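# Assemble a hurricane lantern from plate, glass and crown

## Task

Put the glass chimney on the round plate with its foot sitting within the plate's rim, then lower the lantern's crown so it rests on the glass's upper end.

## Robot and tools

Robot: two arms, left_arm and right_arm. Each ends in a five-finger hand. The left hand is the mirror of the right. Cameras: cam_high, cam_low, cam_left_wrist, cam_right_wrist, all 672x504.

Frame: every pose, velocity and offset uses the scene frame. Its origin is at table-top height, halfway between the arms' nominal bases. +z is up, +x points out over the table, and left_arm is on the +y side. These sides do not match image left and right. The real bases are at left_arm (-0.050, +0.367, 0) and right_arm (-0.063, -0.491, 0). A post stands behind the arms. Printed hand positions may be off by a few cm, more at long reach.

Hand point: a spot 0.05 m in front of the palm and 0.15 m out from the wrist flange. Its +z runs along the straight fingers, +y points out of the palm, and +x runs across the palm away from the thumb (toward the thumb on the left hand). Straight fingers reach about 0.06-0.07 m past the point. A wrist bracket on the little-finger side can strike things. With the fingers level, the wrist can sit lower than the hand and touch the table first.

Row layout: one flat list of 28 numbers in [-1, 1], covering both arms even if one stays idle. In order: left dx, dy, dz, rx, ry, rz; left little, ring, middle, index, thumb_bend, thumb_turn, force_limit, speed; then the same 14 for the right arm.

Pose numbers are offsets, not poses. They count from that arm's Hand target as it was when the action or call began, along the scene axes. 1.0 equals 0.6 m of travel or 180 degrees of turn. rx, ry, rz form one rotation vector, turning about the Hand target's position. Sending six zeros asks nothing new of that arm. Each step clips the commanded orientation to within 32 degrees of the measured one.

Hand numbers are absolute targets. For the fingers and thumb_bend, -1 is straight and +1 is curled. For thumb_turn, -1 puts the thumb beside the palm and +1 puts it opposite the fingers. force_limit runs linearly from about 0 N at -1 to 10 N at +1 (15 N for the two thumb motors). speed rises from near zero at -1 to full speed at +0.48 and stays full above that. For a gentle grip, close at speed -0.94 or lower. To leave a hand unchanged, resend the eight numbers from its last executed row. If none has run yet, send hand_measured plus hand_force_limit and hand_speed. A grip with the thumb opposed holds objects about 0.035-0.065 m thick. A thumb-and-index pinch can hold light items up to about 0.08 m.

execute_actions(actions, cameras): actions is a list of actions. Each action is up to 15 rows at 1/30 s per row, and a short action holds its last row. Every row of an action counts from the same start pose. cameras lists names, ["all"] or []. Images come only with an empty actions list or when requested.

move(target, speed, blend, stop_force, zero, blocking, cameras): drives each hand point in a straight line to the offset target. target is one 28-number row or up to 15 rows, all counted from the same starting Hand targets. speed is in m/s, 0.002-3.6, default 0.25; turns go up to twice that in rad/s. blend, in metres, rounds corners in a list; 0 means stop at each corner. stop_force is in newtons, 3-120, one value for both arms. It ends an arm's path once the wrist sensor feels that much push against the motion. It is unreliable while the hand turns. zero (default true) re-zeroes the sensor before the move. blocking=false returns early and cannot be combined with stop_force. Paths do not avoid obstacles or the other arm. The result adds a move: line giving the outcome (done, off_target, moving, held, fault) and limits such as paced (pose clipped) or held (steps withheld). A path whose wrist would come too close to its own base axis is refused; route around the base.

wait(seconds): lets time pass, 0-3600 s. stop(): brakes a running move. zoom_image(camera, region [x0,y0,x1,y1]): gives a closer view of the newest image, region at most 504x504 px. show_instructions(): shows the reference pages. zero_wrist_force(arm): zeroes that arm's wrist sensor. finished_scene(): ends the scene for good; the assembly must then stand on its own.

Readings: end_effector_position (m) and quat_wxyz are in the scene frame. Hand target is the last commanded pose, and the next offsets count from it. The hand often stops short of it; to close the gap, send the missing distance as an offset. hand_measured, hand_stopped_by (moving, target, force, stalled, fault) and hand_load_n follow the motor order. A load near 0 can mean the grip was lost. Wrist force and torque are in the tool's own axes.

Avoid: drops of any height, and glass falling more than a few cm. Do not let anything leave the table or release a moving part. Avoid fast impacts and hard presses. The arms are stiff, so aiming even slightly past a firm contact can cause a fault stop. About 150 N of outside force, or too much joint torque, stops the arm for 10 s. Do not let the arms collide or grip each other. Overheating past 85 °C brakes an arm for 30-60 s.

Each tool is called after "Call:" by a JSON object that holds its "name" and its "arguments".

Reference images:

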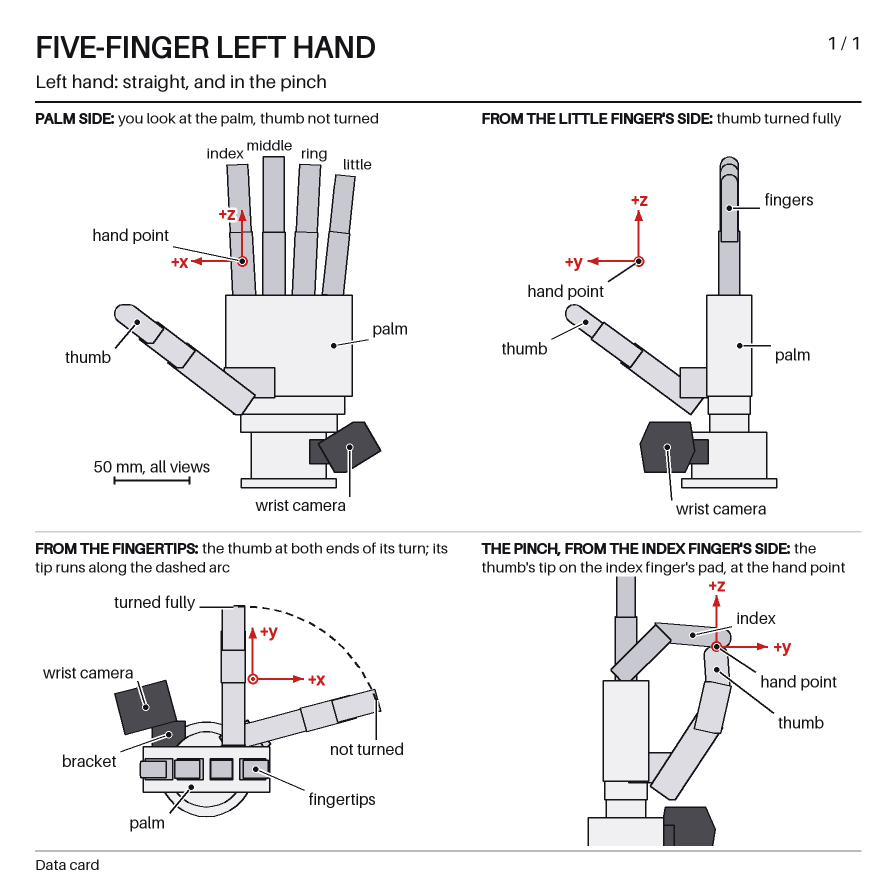

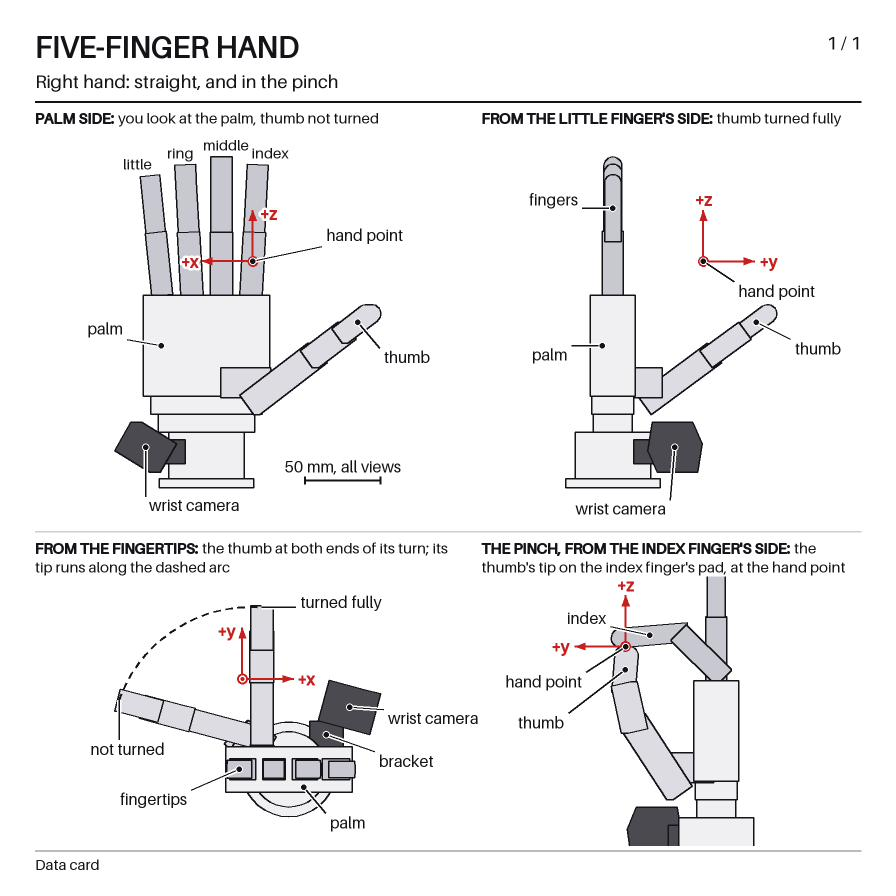

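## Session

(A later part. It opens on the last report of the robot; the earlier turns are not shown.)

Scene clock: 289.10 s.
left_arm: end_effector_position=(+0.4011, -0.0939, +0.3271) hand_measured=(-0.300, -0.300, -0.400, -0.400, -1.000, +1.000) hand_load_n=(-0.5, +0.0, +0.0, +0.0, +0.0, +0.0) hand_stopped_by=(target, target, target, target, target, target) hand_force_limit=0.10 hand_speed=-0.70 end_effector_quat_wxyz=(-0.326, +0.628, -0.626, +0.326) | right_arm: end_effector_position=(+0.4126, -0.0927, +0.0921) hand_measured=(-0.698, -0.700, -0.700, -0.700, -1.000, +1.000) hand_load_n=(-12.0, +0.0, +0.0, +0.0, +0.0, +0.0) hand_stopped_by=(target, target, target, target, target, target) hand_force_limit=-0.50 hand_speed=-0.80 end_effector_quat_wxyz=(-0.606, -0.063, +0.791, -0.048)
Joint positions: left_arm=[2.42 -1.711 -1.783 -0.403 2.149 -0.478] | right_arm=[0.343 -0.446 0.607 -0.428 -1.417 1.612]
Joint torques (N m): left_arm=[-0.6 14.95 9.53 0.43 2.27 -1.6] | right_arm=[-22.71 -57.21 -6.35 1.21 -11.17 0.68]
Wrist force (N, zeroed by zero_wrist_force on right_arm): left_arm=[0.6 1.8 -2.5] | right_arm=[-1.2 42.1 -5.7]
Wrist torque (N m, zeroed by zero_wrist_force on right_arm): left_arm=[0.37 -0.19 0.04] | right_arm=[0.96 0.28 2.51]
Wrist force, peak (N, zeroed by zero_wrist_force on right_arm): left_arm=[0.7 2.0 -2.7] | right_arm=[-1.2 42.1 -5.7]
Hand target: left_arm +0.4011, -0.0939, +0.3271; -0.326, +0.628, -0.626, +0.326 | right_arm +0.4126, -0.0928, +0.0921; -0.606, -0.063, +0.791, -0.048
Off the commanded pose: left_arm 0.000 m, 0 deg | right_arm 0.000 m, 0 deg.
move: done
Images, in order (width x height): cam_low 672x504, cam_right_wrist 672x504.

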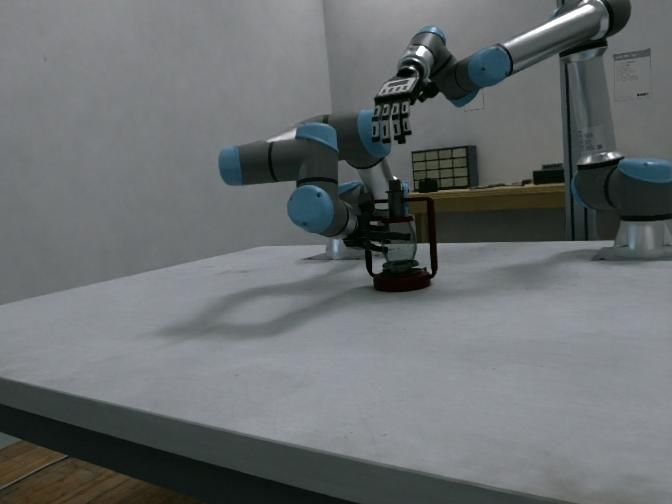

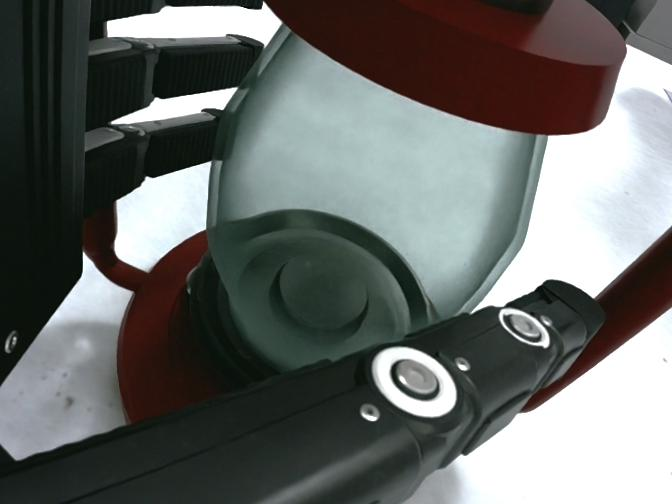

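Call:
{"name": "move", "arguments": {"target": [[0,0,0,0,0,0,-0.3,-0.3,-0.4,-0.4,-1,1,0.1,-0.7, -0.0013,0.0082,0,0,0,0,-0.7,-0.7,-0.7,-0.7,-1,1,-0.5,-0.8]], "speed": 0.02, "cameras": ["cam_right_wrist","cam_low"]}}

Scene clock: 289.93 s.
left_arm: end_effector_position=(+0.4011, -0.0939, +0.3271) hand_measured=(-0.300, -0.300, -0.400, -0.400, -1.000, +1.000) hand_load_n=(-0.5, +0.0, +0.0, +0.0, +0.0, +0.0) hand_stopped_by=(target, target, target, target, target, target) hand_force_limit=0.10 hand_speed=-0.70 end_effector_quat_wxyz=(-0.326, +0.628, -0.626, +0.326) | right_arm: end_effector_position=(+0.4119, -0.0877, +0.0921) hand_measured=(-0.698, -0.700, -0.700, -0.700, -1.000, +1.000) hand_load_n=(+0.0, +0.0, +0.0, +0.0, +0.0, +0.5) hand_stopped_by=(target, target, target, target, target, target) hand_force_limit=-0.50 hand_speed=-0.80 end_effector_quat_wxyz=(-0.606, -0.063, +0.791, -0.048)
Joint positions: left_arm=[2.42 -1.711 -1.783 -0.403 2.149 -0.478] | right_arm=[0.349 -0.439 0.594 -0.421 -1.411 1.614]
Joint torques (N m): left_arm=[-2.82 15.08 8.85 0.49 2.28 -1.55] | right_arm=[-4.81 -63.56 -7.79 0.75 -1.2 1.2]
Wrist force (N, zeroed by zero_wrist_force on right_arm): left_arm=[0.6 1.7 -2.4] | right_arm=[1.7 -0.2 -0.5]
Wrist torque (N m, zeroed by zero_wrist_force on right_arm): left_arm=[0.35 -0.19 0.03] | right_arm=[-0.07 -0.11 -0.09]
Wrist force, peak (N, zeroed by zero_wrist_force on right_arm): left_arm=[0.7 2.2 -2.5] | right_arm=[-1.1 43.5 -4.5]
Hand target: left_arm +0.4011, -0.0939, +0.3271; -0.326, +0.628, -0.626, +0.326 | right_arm +0.4118, -0.0878, +0.0921; -0.606, -0.063, +0.791, -0.048
Off the commanded pose: left_arm 0.000 m, 0 deg | right_arm 0.000 m, 0 deg.
move: done
Images, in order (width x height): cam_low 672x504, cam_right_wrist 672x504.

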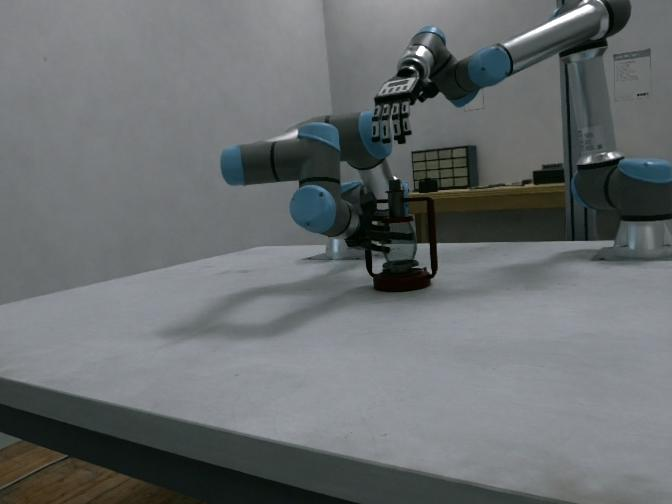

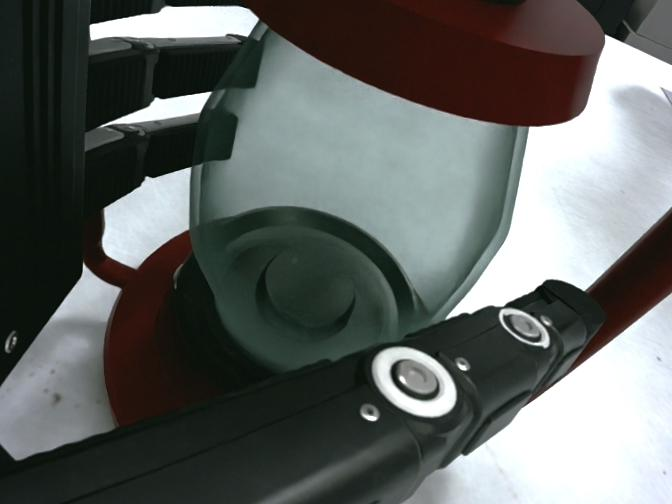

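Call:
{"name": "move", "arguments": {"target": [[0,0,0,0,0,0,-0.3,-0.3,-0.4,-0.4,-1,1,0.1,-0.7, -0.001,0.0065,0,0,0,0,-0.7,-0.7,-0.7,-0.7,-1,1,-0.5,-0.8],[0,0,0,0,0,0,-0.3,-0.3,-0.4,-0.4,-1,1,0.1,-0.7, -0.001,0.0065,0,0,0,0,-0.75,-0.8,-0.92,-0.92,-1,1,-0.5,-0.8]], "speed": 0.02, "cameras": ["cam_right_wrist","cam_low"]}}

Scene clock: 301.40 s.
left_arm: end_effector_position=(+0.4011, -0.0939, +0.3271) hand_measured=(-0.300, -0.300, -0.400, -0.400, -1.000, +1.000) hand_load_n=(+0.0, +0.0, +0.0, +0.0, +0.0, +0.0) hand_stopped_by=(target, target, target, target, target, target) hand_force_limit=0.10 hand_speed=-0.70 end_effector_quat_wxyz=(-0.326, +0.628, -0.626, +0.326) | right_arm: end_effector_position=(+0.4112, -0.0839, +0.0921) hand_measured=(-0.750, -0.800, -0.920, -0.920, -1.000, +1.000) hand_load_n=(+0.0, +0.0, +0.0, +0.0, +0.0, +0.5) hand_stopped_by=(target, target, target, target, target, target) hand_force_limit=-0.50 hand_speed=-0.80 end_effector_quat_wxyz=(-0.606, -0.063, +0.791, -0.048)
Joint positions: left_arm=[2.42 -1.711 -1.783 -0.403 2.149 -0.478] | right_arm=[0.354 -0.434 0.583 -0.416 -1.406 1.615]
Joint torques (N m): left_arm=[-6.07 15.75 9.56 0.48 2.21 -1.61] | right_arm=[-7.96 -67.36 -6.35 -0.52 -1.39 -0.75]
Wrist force (N, zeroed by zero_wrist_force on right_arm): left_arm=[1.1 1.9 -2.3] | right_arm=[1.5 -0.3 -0.3]
Wrist torque (N m, zeroed by zero_wrist_force on right_arm): left_arm=[0.36 -0.25 0.05] | right_arm=[-0.08 -0.09 -0.11]
Wrist force, peak (N, zeroed by zero_wrist_force on right_arm): left_arm=[0.7 2.1 -2.6] | right_arm=[1.9 -0.5 -0.1]
Hand target: left_arm +0.4011, -0.0939, +0.3271; -0.326, +0.628, -0.626, +0.326 | right_arm +0.4112, -0.0839, +0.0921; -0.606, -0.063, +0.791, -0.048
Off the commanded pose: left_arm 0.000 m, 0 deg | right_arm 0.000 m, 0 deg.
move: done
Images, in order (width x height): cam_low 672x504, cam_right_wrist 672x504.

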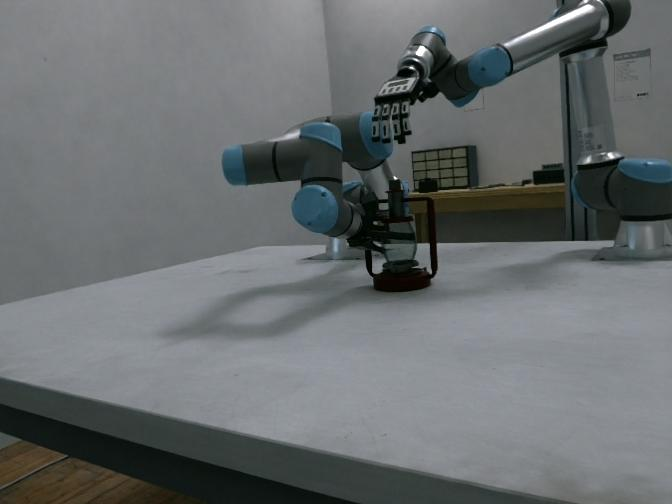

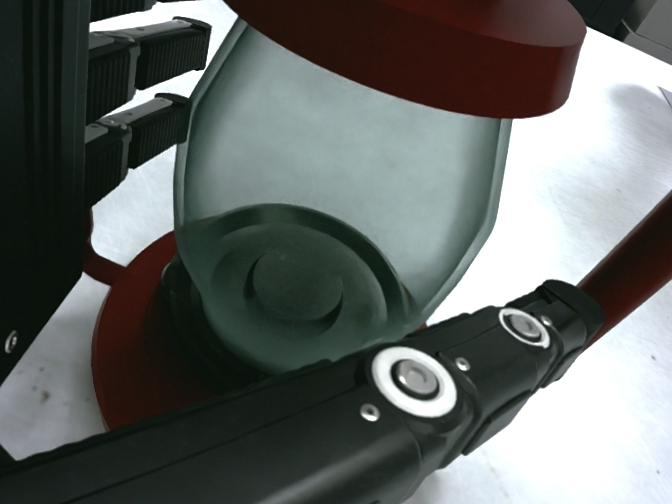

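Call:
{"name": "move", "arguments": {"target": [[0,0,0,0,0,0,-0.3,-0.3,-0.4,-0.4,-1,1,0.1,-0.7, 0.033,0.0045,0,0,0,-0.0111,-0.75,-0.8,-0.92,-0.92,-1,1,-0.5,-0.8],[0,0,0,0,0,0,-0.3,-0.3,-0.4,-0.4,-1,1,0.1,-0.7, 0.0693,0.0015,0,0,0,-0.0444,-0.75,-0.8,-0.92,-0.92,-1,1,-0.5,-0.8]], "speed": 0.02, "blend": [0.005,0], "stop_force": 6, "cameras": ["all"]}}

Call:
{"name": "zoom_image", "arguments": {"camera": "cam_low", "region": [340, 160, 450, 300]}}

Scene clock: 308.37 s.
left_arm: end_effector_position=(+0.4011, -0.0939, +0.3271) hand_measured=(-0.300, -0.300, -0.400, -0.400, -1.000, +1.000) hand_load_n=(+0.0, +0.0, +0.0, +0.0, +0.0, +0.0) hand_stopped_by=(target, target, target, target, target, target) hand_force_limit=0.10 hand_speed=-0.70 end_effector_quat_wxyz=(-0.326, +0.628, -0.626, +0.326) | right_arm: end_effector_position=(+0.4528, -0.0830, +0.0921) hand_measured=(-0.750, -0.800, -0.920, -0.920, -1.000, +1.000) hand_load_n=(+0.0, +0.0, -0.5, +0.0, +0.0, +0.5) hand_stopped_by=(target, target, target, target, target, target) hand_force_limit=-0.50 hand_speed=-0.80 end_effector_quat_wxyz=(-0.608, -0.007, +0.794, -0.005)
Joint positions: left_arm=[2.42 -1.711 -1.783 -0.403 2.149 -0.478] | right_arm=[0.303 -0.348 0.411 -0.335 -1.321 1.639]
Joint torques (N m): left_arm=[-6.66 14.82 10.45 0.51 2.28 -1.63] | right_arm=[7.11 -63.18 -6.37 0.7 -1.63 -1.01]
Wrist force (N, zeroed by zero_wrist_force on right_arm): left_arm=[0.7 1.9 -2.4] | right_arm=[1.3 -0.4 0.3]
Wrist torque (N m, zeroed by zero_wrist_force on right_arm): left_arm=[0.36 -0.21 0.04] | right_arm=[-0.12 -0.11 -0.12]
Wrist force, peak (N, zeroed by zero_wrist_force on right_arm): left_arm=[0.8 2.1 -2.6] | right_arm=[1.9 -0.1 -0.1]
Hand target: left_arm +0.4011, -0.0939, +0.3271; -0.326, +0.628, -0.626, +0.326 | right_arm +0.4528, -0.0830, +0.0921; -0.608, -0.007, +0.794, -0.005
Off the commanded pose: left_arm 0.000 m, 0 deg | right_arm 0.000 m, 0 deg.
move: done

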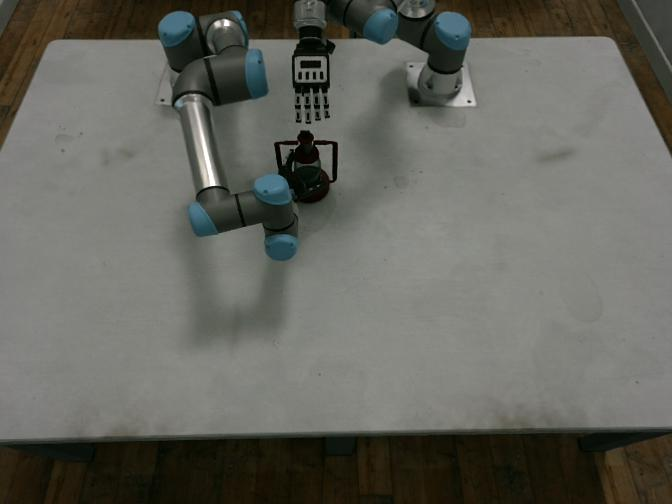

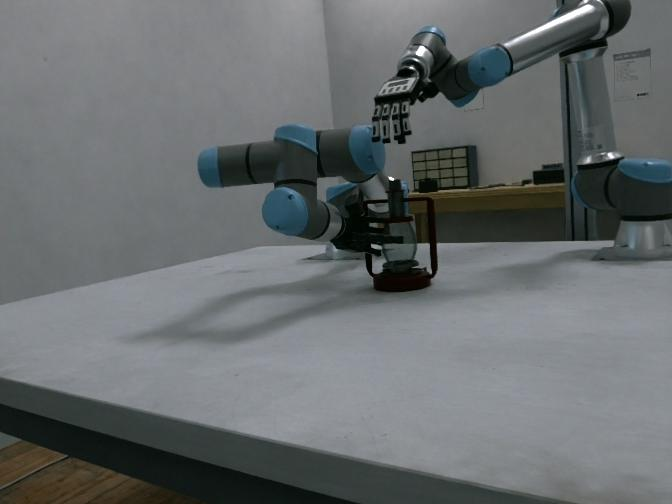

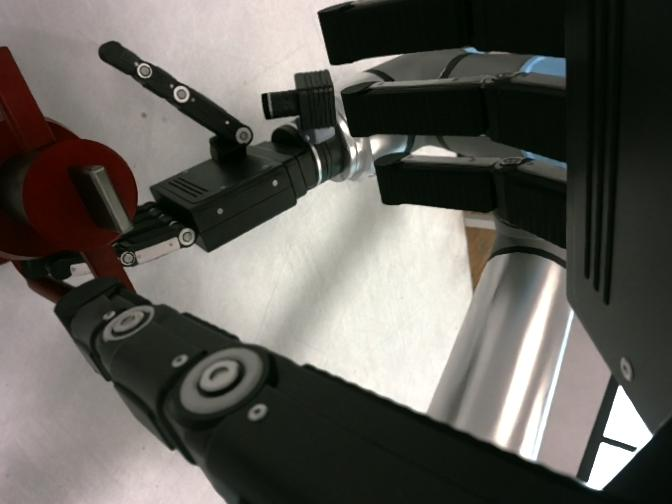

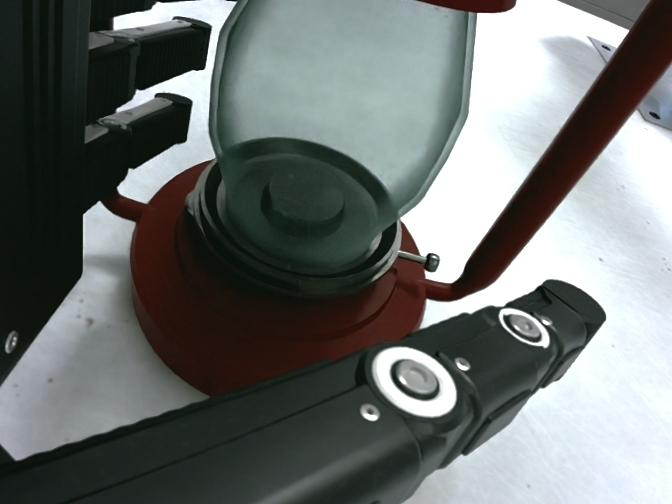

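Scaled by 3.600.

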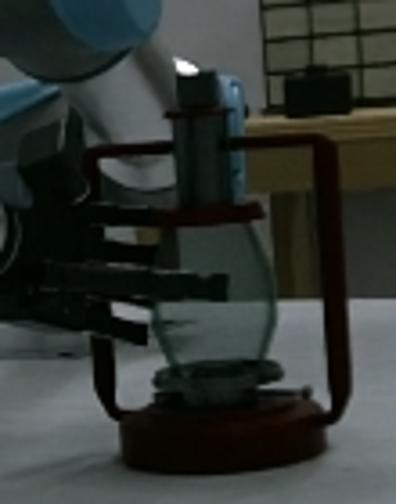

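Call:
{"name": "zoom_image", "arguments": {"camera": "cam_right_wrist", "region": [160, 100, 460, 330]}}

Scaled by 1.680.

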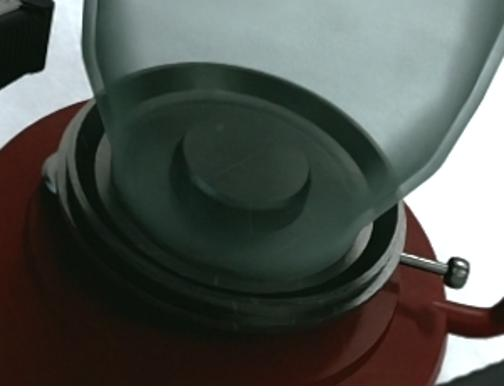

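Call:
{"name": "move", "arguments": {"target": [[0,0,0,0,0,0,-0.3,-0.3,-0.4,-0.4,-1,1,0.1,-0.7, 0.037,-0.0383,0,0,0,-0.0889,-0.75,-0.8,-0.92,-0.92,-1,1,-0.5,-0.8],[0,0,0,0,0,0,-0.3,-0.3,-0.4,-0.4,-1,1,0.1,-0.7, 0.112,-0.0783,0,0,0,-0.1444,-0.75,-0.8,-0.92,-0.92,-1,1,-0.5,-0.8]], "speed": 0.03, "stop_force": 7, "cameras": ["all"]}}

Call:
{"name": "zoom_image", "arguments": {"camera": "cam_low", "region": [340, 160, 450, 300]}}

Scene clock: 317.87 s.
left_arm: end_effector_position=(+0.4011, -0.0939, +0.3271) hand_measured=(-0.300, -0.300, -0.400, -0.400, -1.000, +1.000) hand_load_n=(+0.0, +0.0, +0.0, +0.0, +0.0, +0.0) hand_stopped_by=(target, target, target, target, target, target) hand_force_limit=0.10 hand_speed=-0.70 end_effector_quat_wxyz=(-0.326, +0.628, -0.626, +0.326) | right_arm: end_effector_position=(+0.5200, -0.1300, +0.0921) hand_measured=(-0.750, -0.800, -0.920, -0.920, -1.000, +1.000) hand_load_n=(+0.0, +0.0, +0.0, +0.0, +0.0, +0.0) hand_stopped_by=(target, target, target, target, target, target) hand_force_limit=-0.50 hand_speed=-0.80 end_effector_quat_wxyz=(-0.594, +0.171, +0.775, +0.131)
Joint positions: left_arm=[2.42 -1.711 -1.783 -0.403 2.149 -0.478] | right_arm=[0.121 -0.501 0.719 -0.521 -1.06 1.722]
Joint torques (N m): left_arm=[-6.58 15.41 10.96 0.47 2.29 -1.55] | right_arm=[7.48 -53.86 -19.54 1.06 -1.43 -1.23]
Wrist force (N, zeroed by zero_wrist_force on right_arm): left_arm=[0.8 1.8 -2.4] | right_arm=[1.6 -0.2 0.5]
Wrist torque (N m, zeroed by zero_wrist_force on right_arm): left_arm=[0.34 -0.21 0.04] | right_arm=[-0.14 -0.15 -0.10]
Wrist force, peak (N, zeroed by zero_wrist_force on right_arm): left_arm=[0.8 1.9 -2.7] | right_arm=[2.2 -0.7 0.0]
Hand target: left_arm +0.4011, -0.0939, +0.3271; -0.326, +0.628, -0.626, +0.326 | right_arm +0.5200, -0.1300, +0.0921; -0.594, +0.171, +0.775, +0.131
Off the commanded pose: left_arm 0.000 m, 0 deg | right_arm 0.000 m, 0 deg.
move: done

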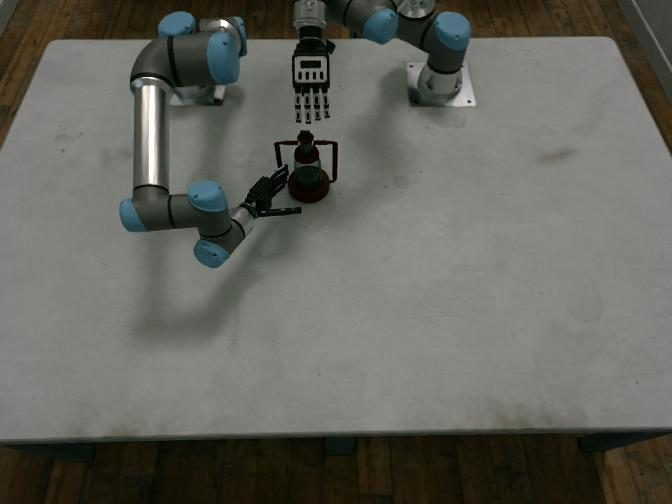

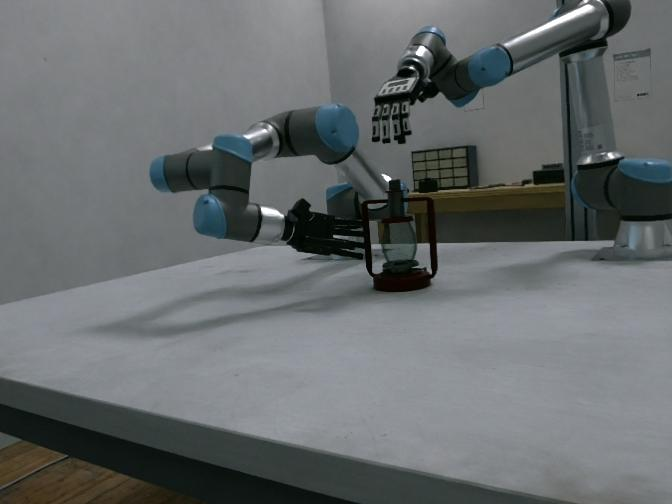

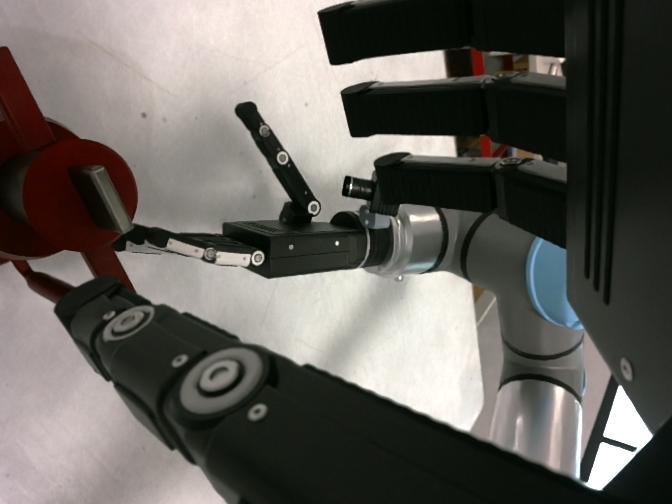

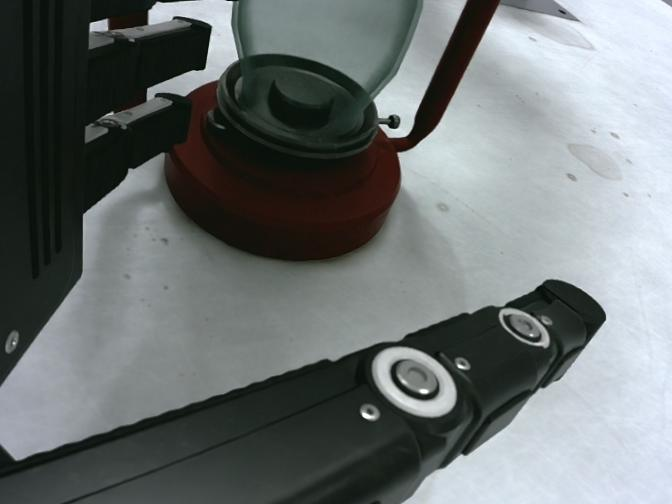

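Scaled by 3.600.

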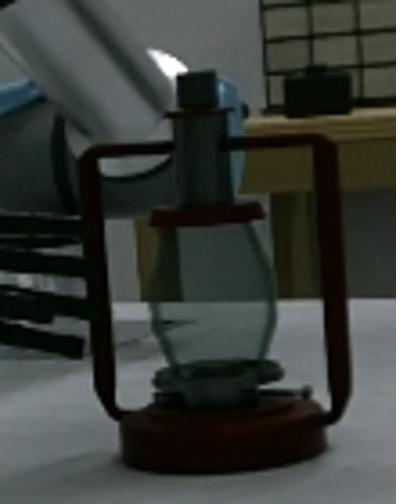

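Call:
{"name": "move", "arguments": {"target": [[0,0,0.05,0,0,0,-0.3,-0.3,-0.4,-0.4,-1,1,0.1,-0.7, 0.03,-0.15,0.05,0,0,0,-0.75,-0.8,-0.92,-0.92,-1,1,-0.5,-0.8]], "speed": 0.1, "cameras": ["all"]}}

Call:
{"name": "zoom_image", "arguments": {"camera": "cam_right_wrist", "region": [150, 0, 550, 300]}}

Call:
{"name": "zoom_image", "arguments": {"camera": "cam_low", "region": [350, 170, 450, 300]}}

Scene clock: 319.63 s.
left_arm: end_effector_position=(+0.4010, -0.0939, +0.3574) hand_measured=(-0.300, -0.300, -0.400, -0.400, -1.000, +1.000) hand_load_n=(+0.0, +0.0, +0.0, +0.0, -0.5, +0.0) hand_stopped_by=(target, target, target, target, target, target) hand_force_limit=0.10 hand_speed=-0.70 end_effector_quat_wxyz=(-0.326, +0.628, -0.626, +0.326) end_effector_velocity=(+0.000, +0.000, -0.001) end_effector_angular_velocity=(+0.000, -0.002, +0.000) | right_arm: end_effector_position=(+0.5381, -0.2200, +0.1222) hand_measured=(-0.750, -0.800, -0.920, -0.920, -1.000, +1.000) hand_load_n=(+0.0, +0.0, +0.0, +0.0, +0.0, +0.0) hand_stopped_by=(target, target, target, target, target, target) hand_force_limit=-0.50 hand_speed=-0.80 end_effector_quat_wxyz=(-0.594, +0.171, +0.775, +0.131)
Joint positions: left_arm=[2.42 -1.689 -1.728 -0.48 2.149 -0.478] | right_arm=[0.006 -0.519 0.675 -0.443 -1.17 1.685]
Joint velocities: left_arm=[0 0 -0.003 0.005 0 0.001] | right_arm=[within noise]
Joint torques (N m): left_arm=[-5.33 21.17 10.24 5.52 1.69 1.33] | right_arm=[7.03 -47.7 -9.42 -0.93 1.9 1.49]
Wrist force (N, zeroed by zero_wrist_force on right_arm): left_arm=[0.8 1.8 -2.2] | right_arm=[1.6 -0.6 0.2]
Wrist torque (N m, zeroed by zero_wrist_force on right_arm): left_arm=[0.36 -0.23 0.03] | right_arm=[-0.19 -0.16 0.01]
Wrist force, peak (N, zeroed by zero_wrist_force on right_arm): left_arm=[0.6 2.0 -2.5] | right_arm=[1.9 -1.3 -0.5]
Hand target: left_arm +0.4011, -0.0939, +0.3571; -0.326, +0.628, -0.626, +0.326 | right_arm +0.5380, -0.2200, +0.1221; -0.594, +0.171, +0.775, +0.131
Off the commanded pose: left_arm 0.000 m, 0 deg | right_arm 0.000 m, 0 deg.
move: done

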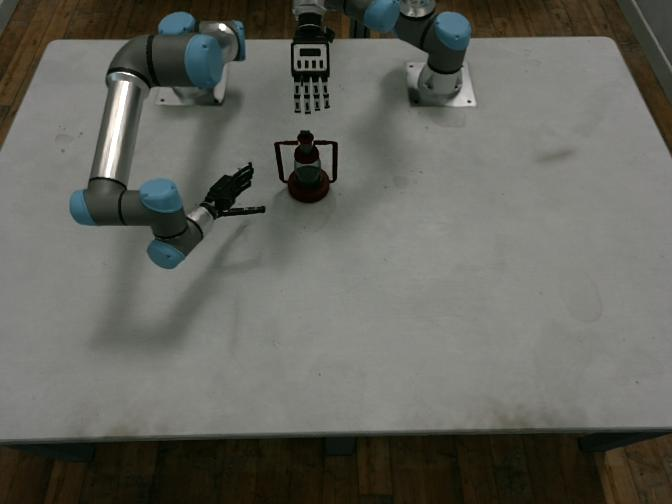

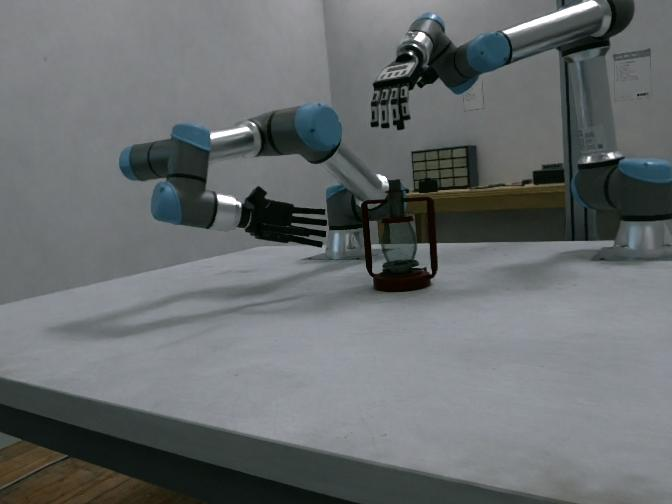

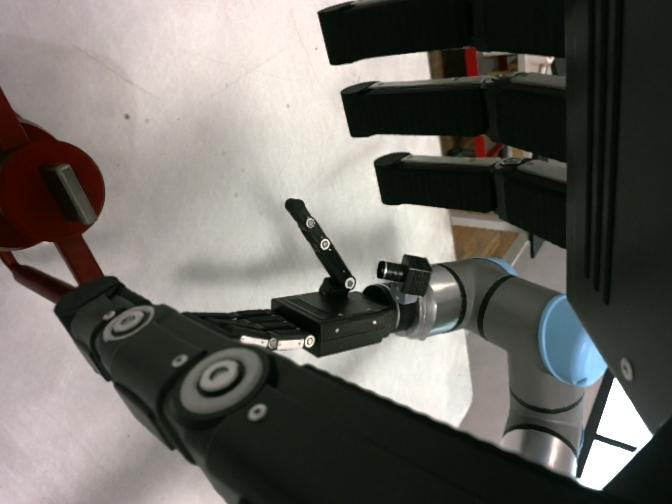

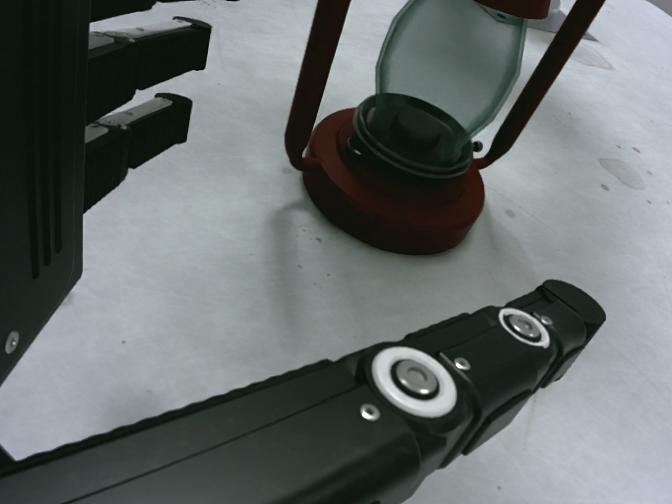

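Scaled by 1.260.

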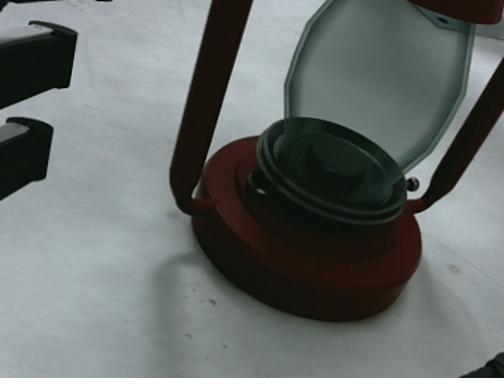

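Scaled by 3.877.

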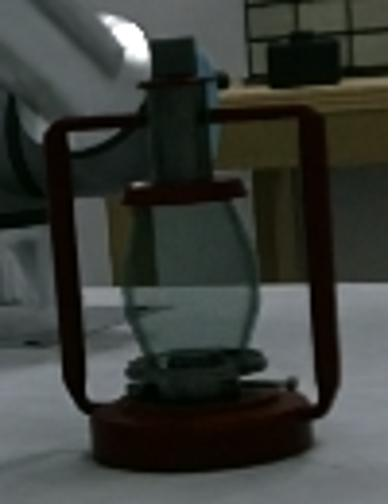

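Call:
{"name": "finished_scene", "arguments": {}}

The scene is finished: the task was done.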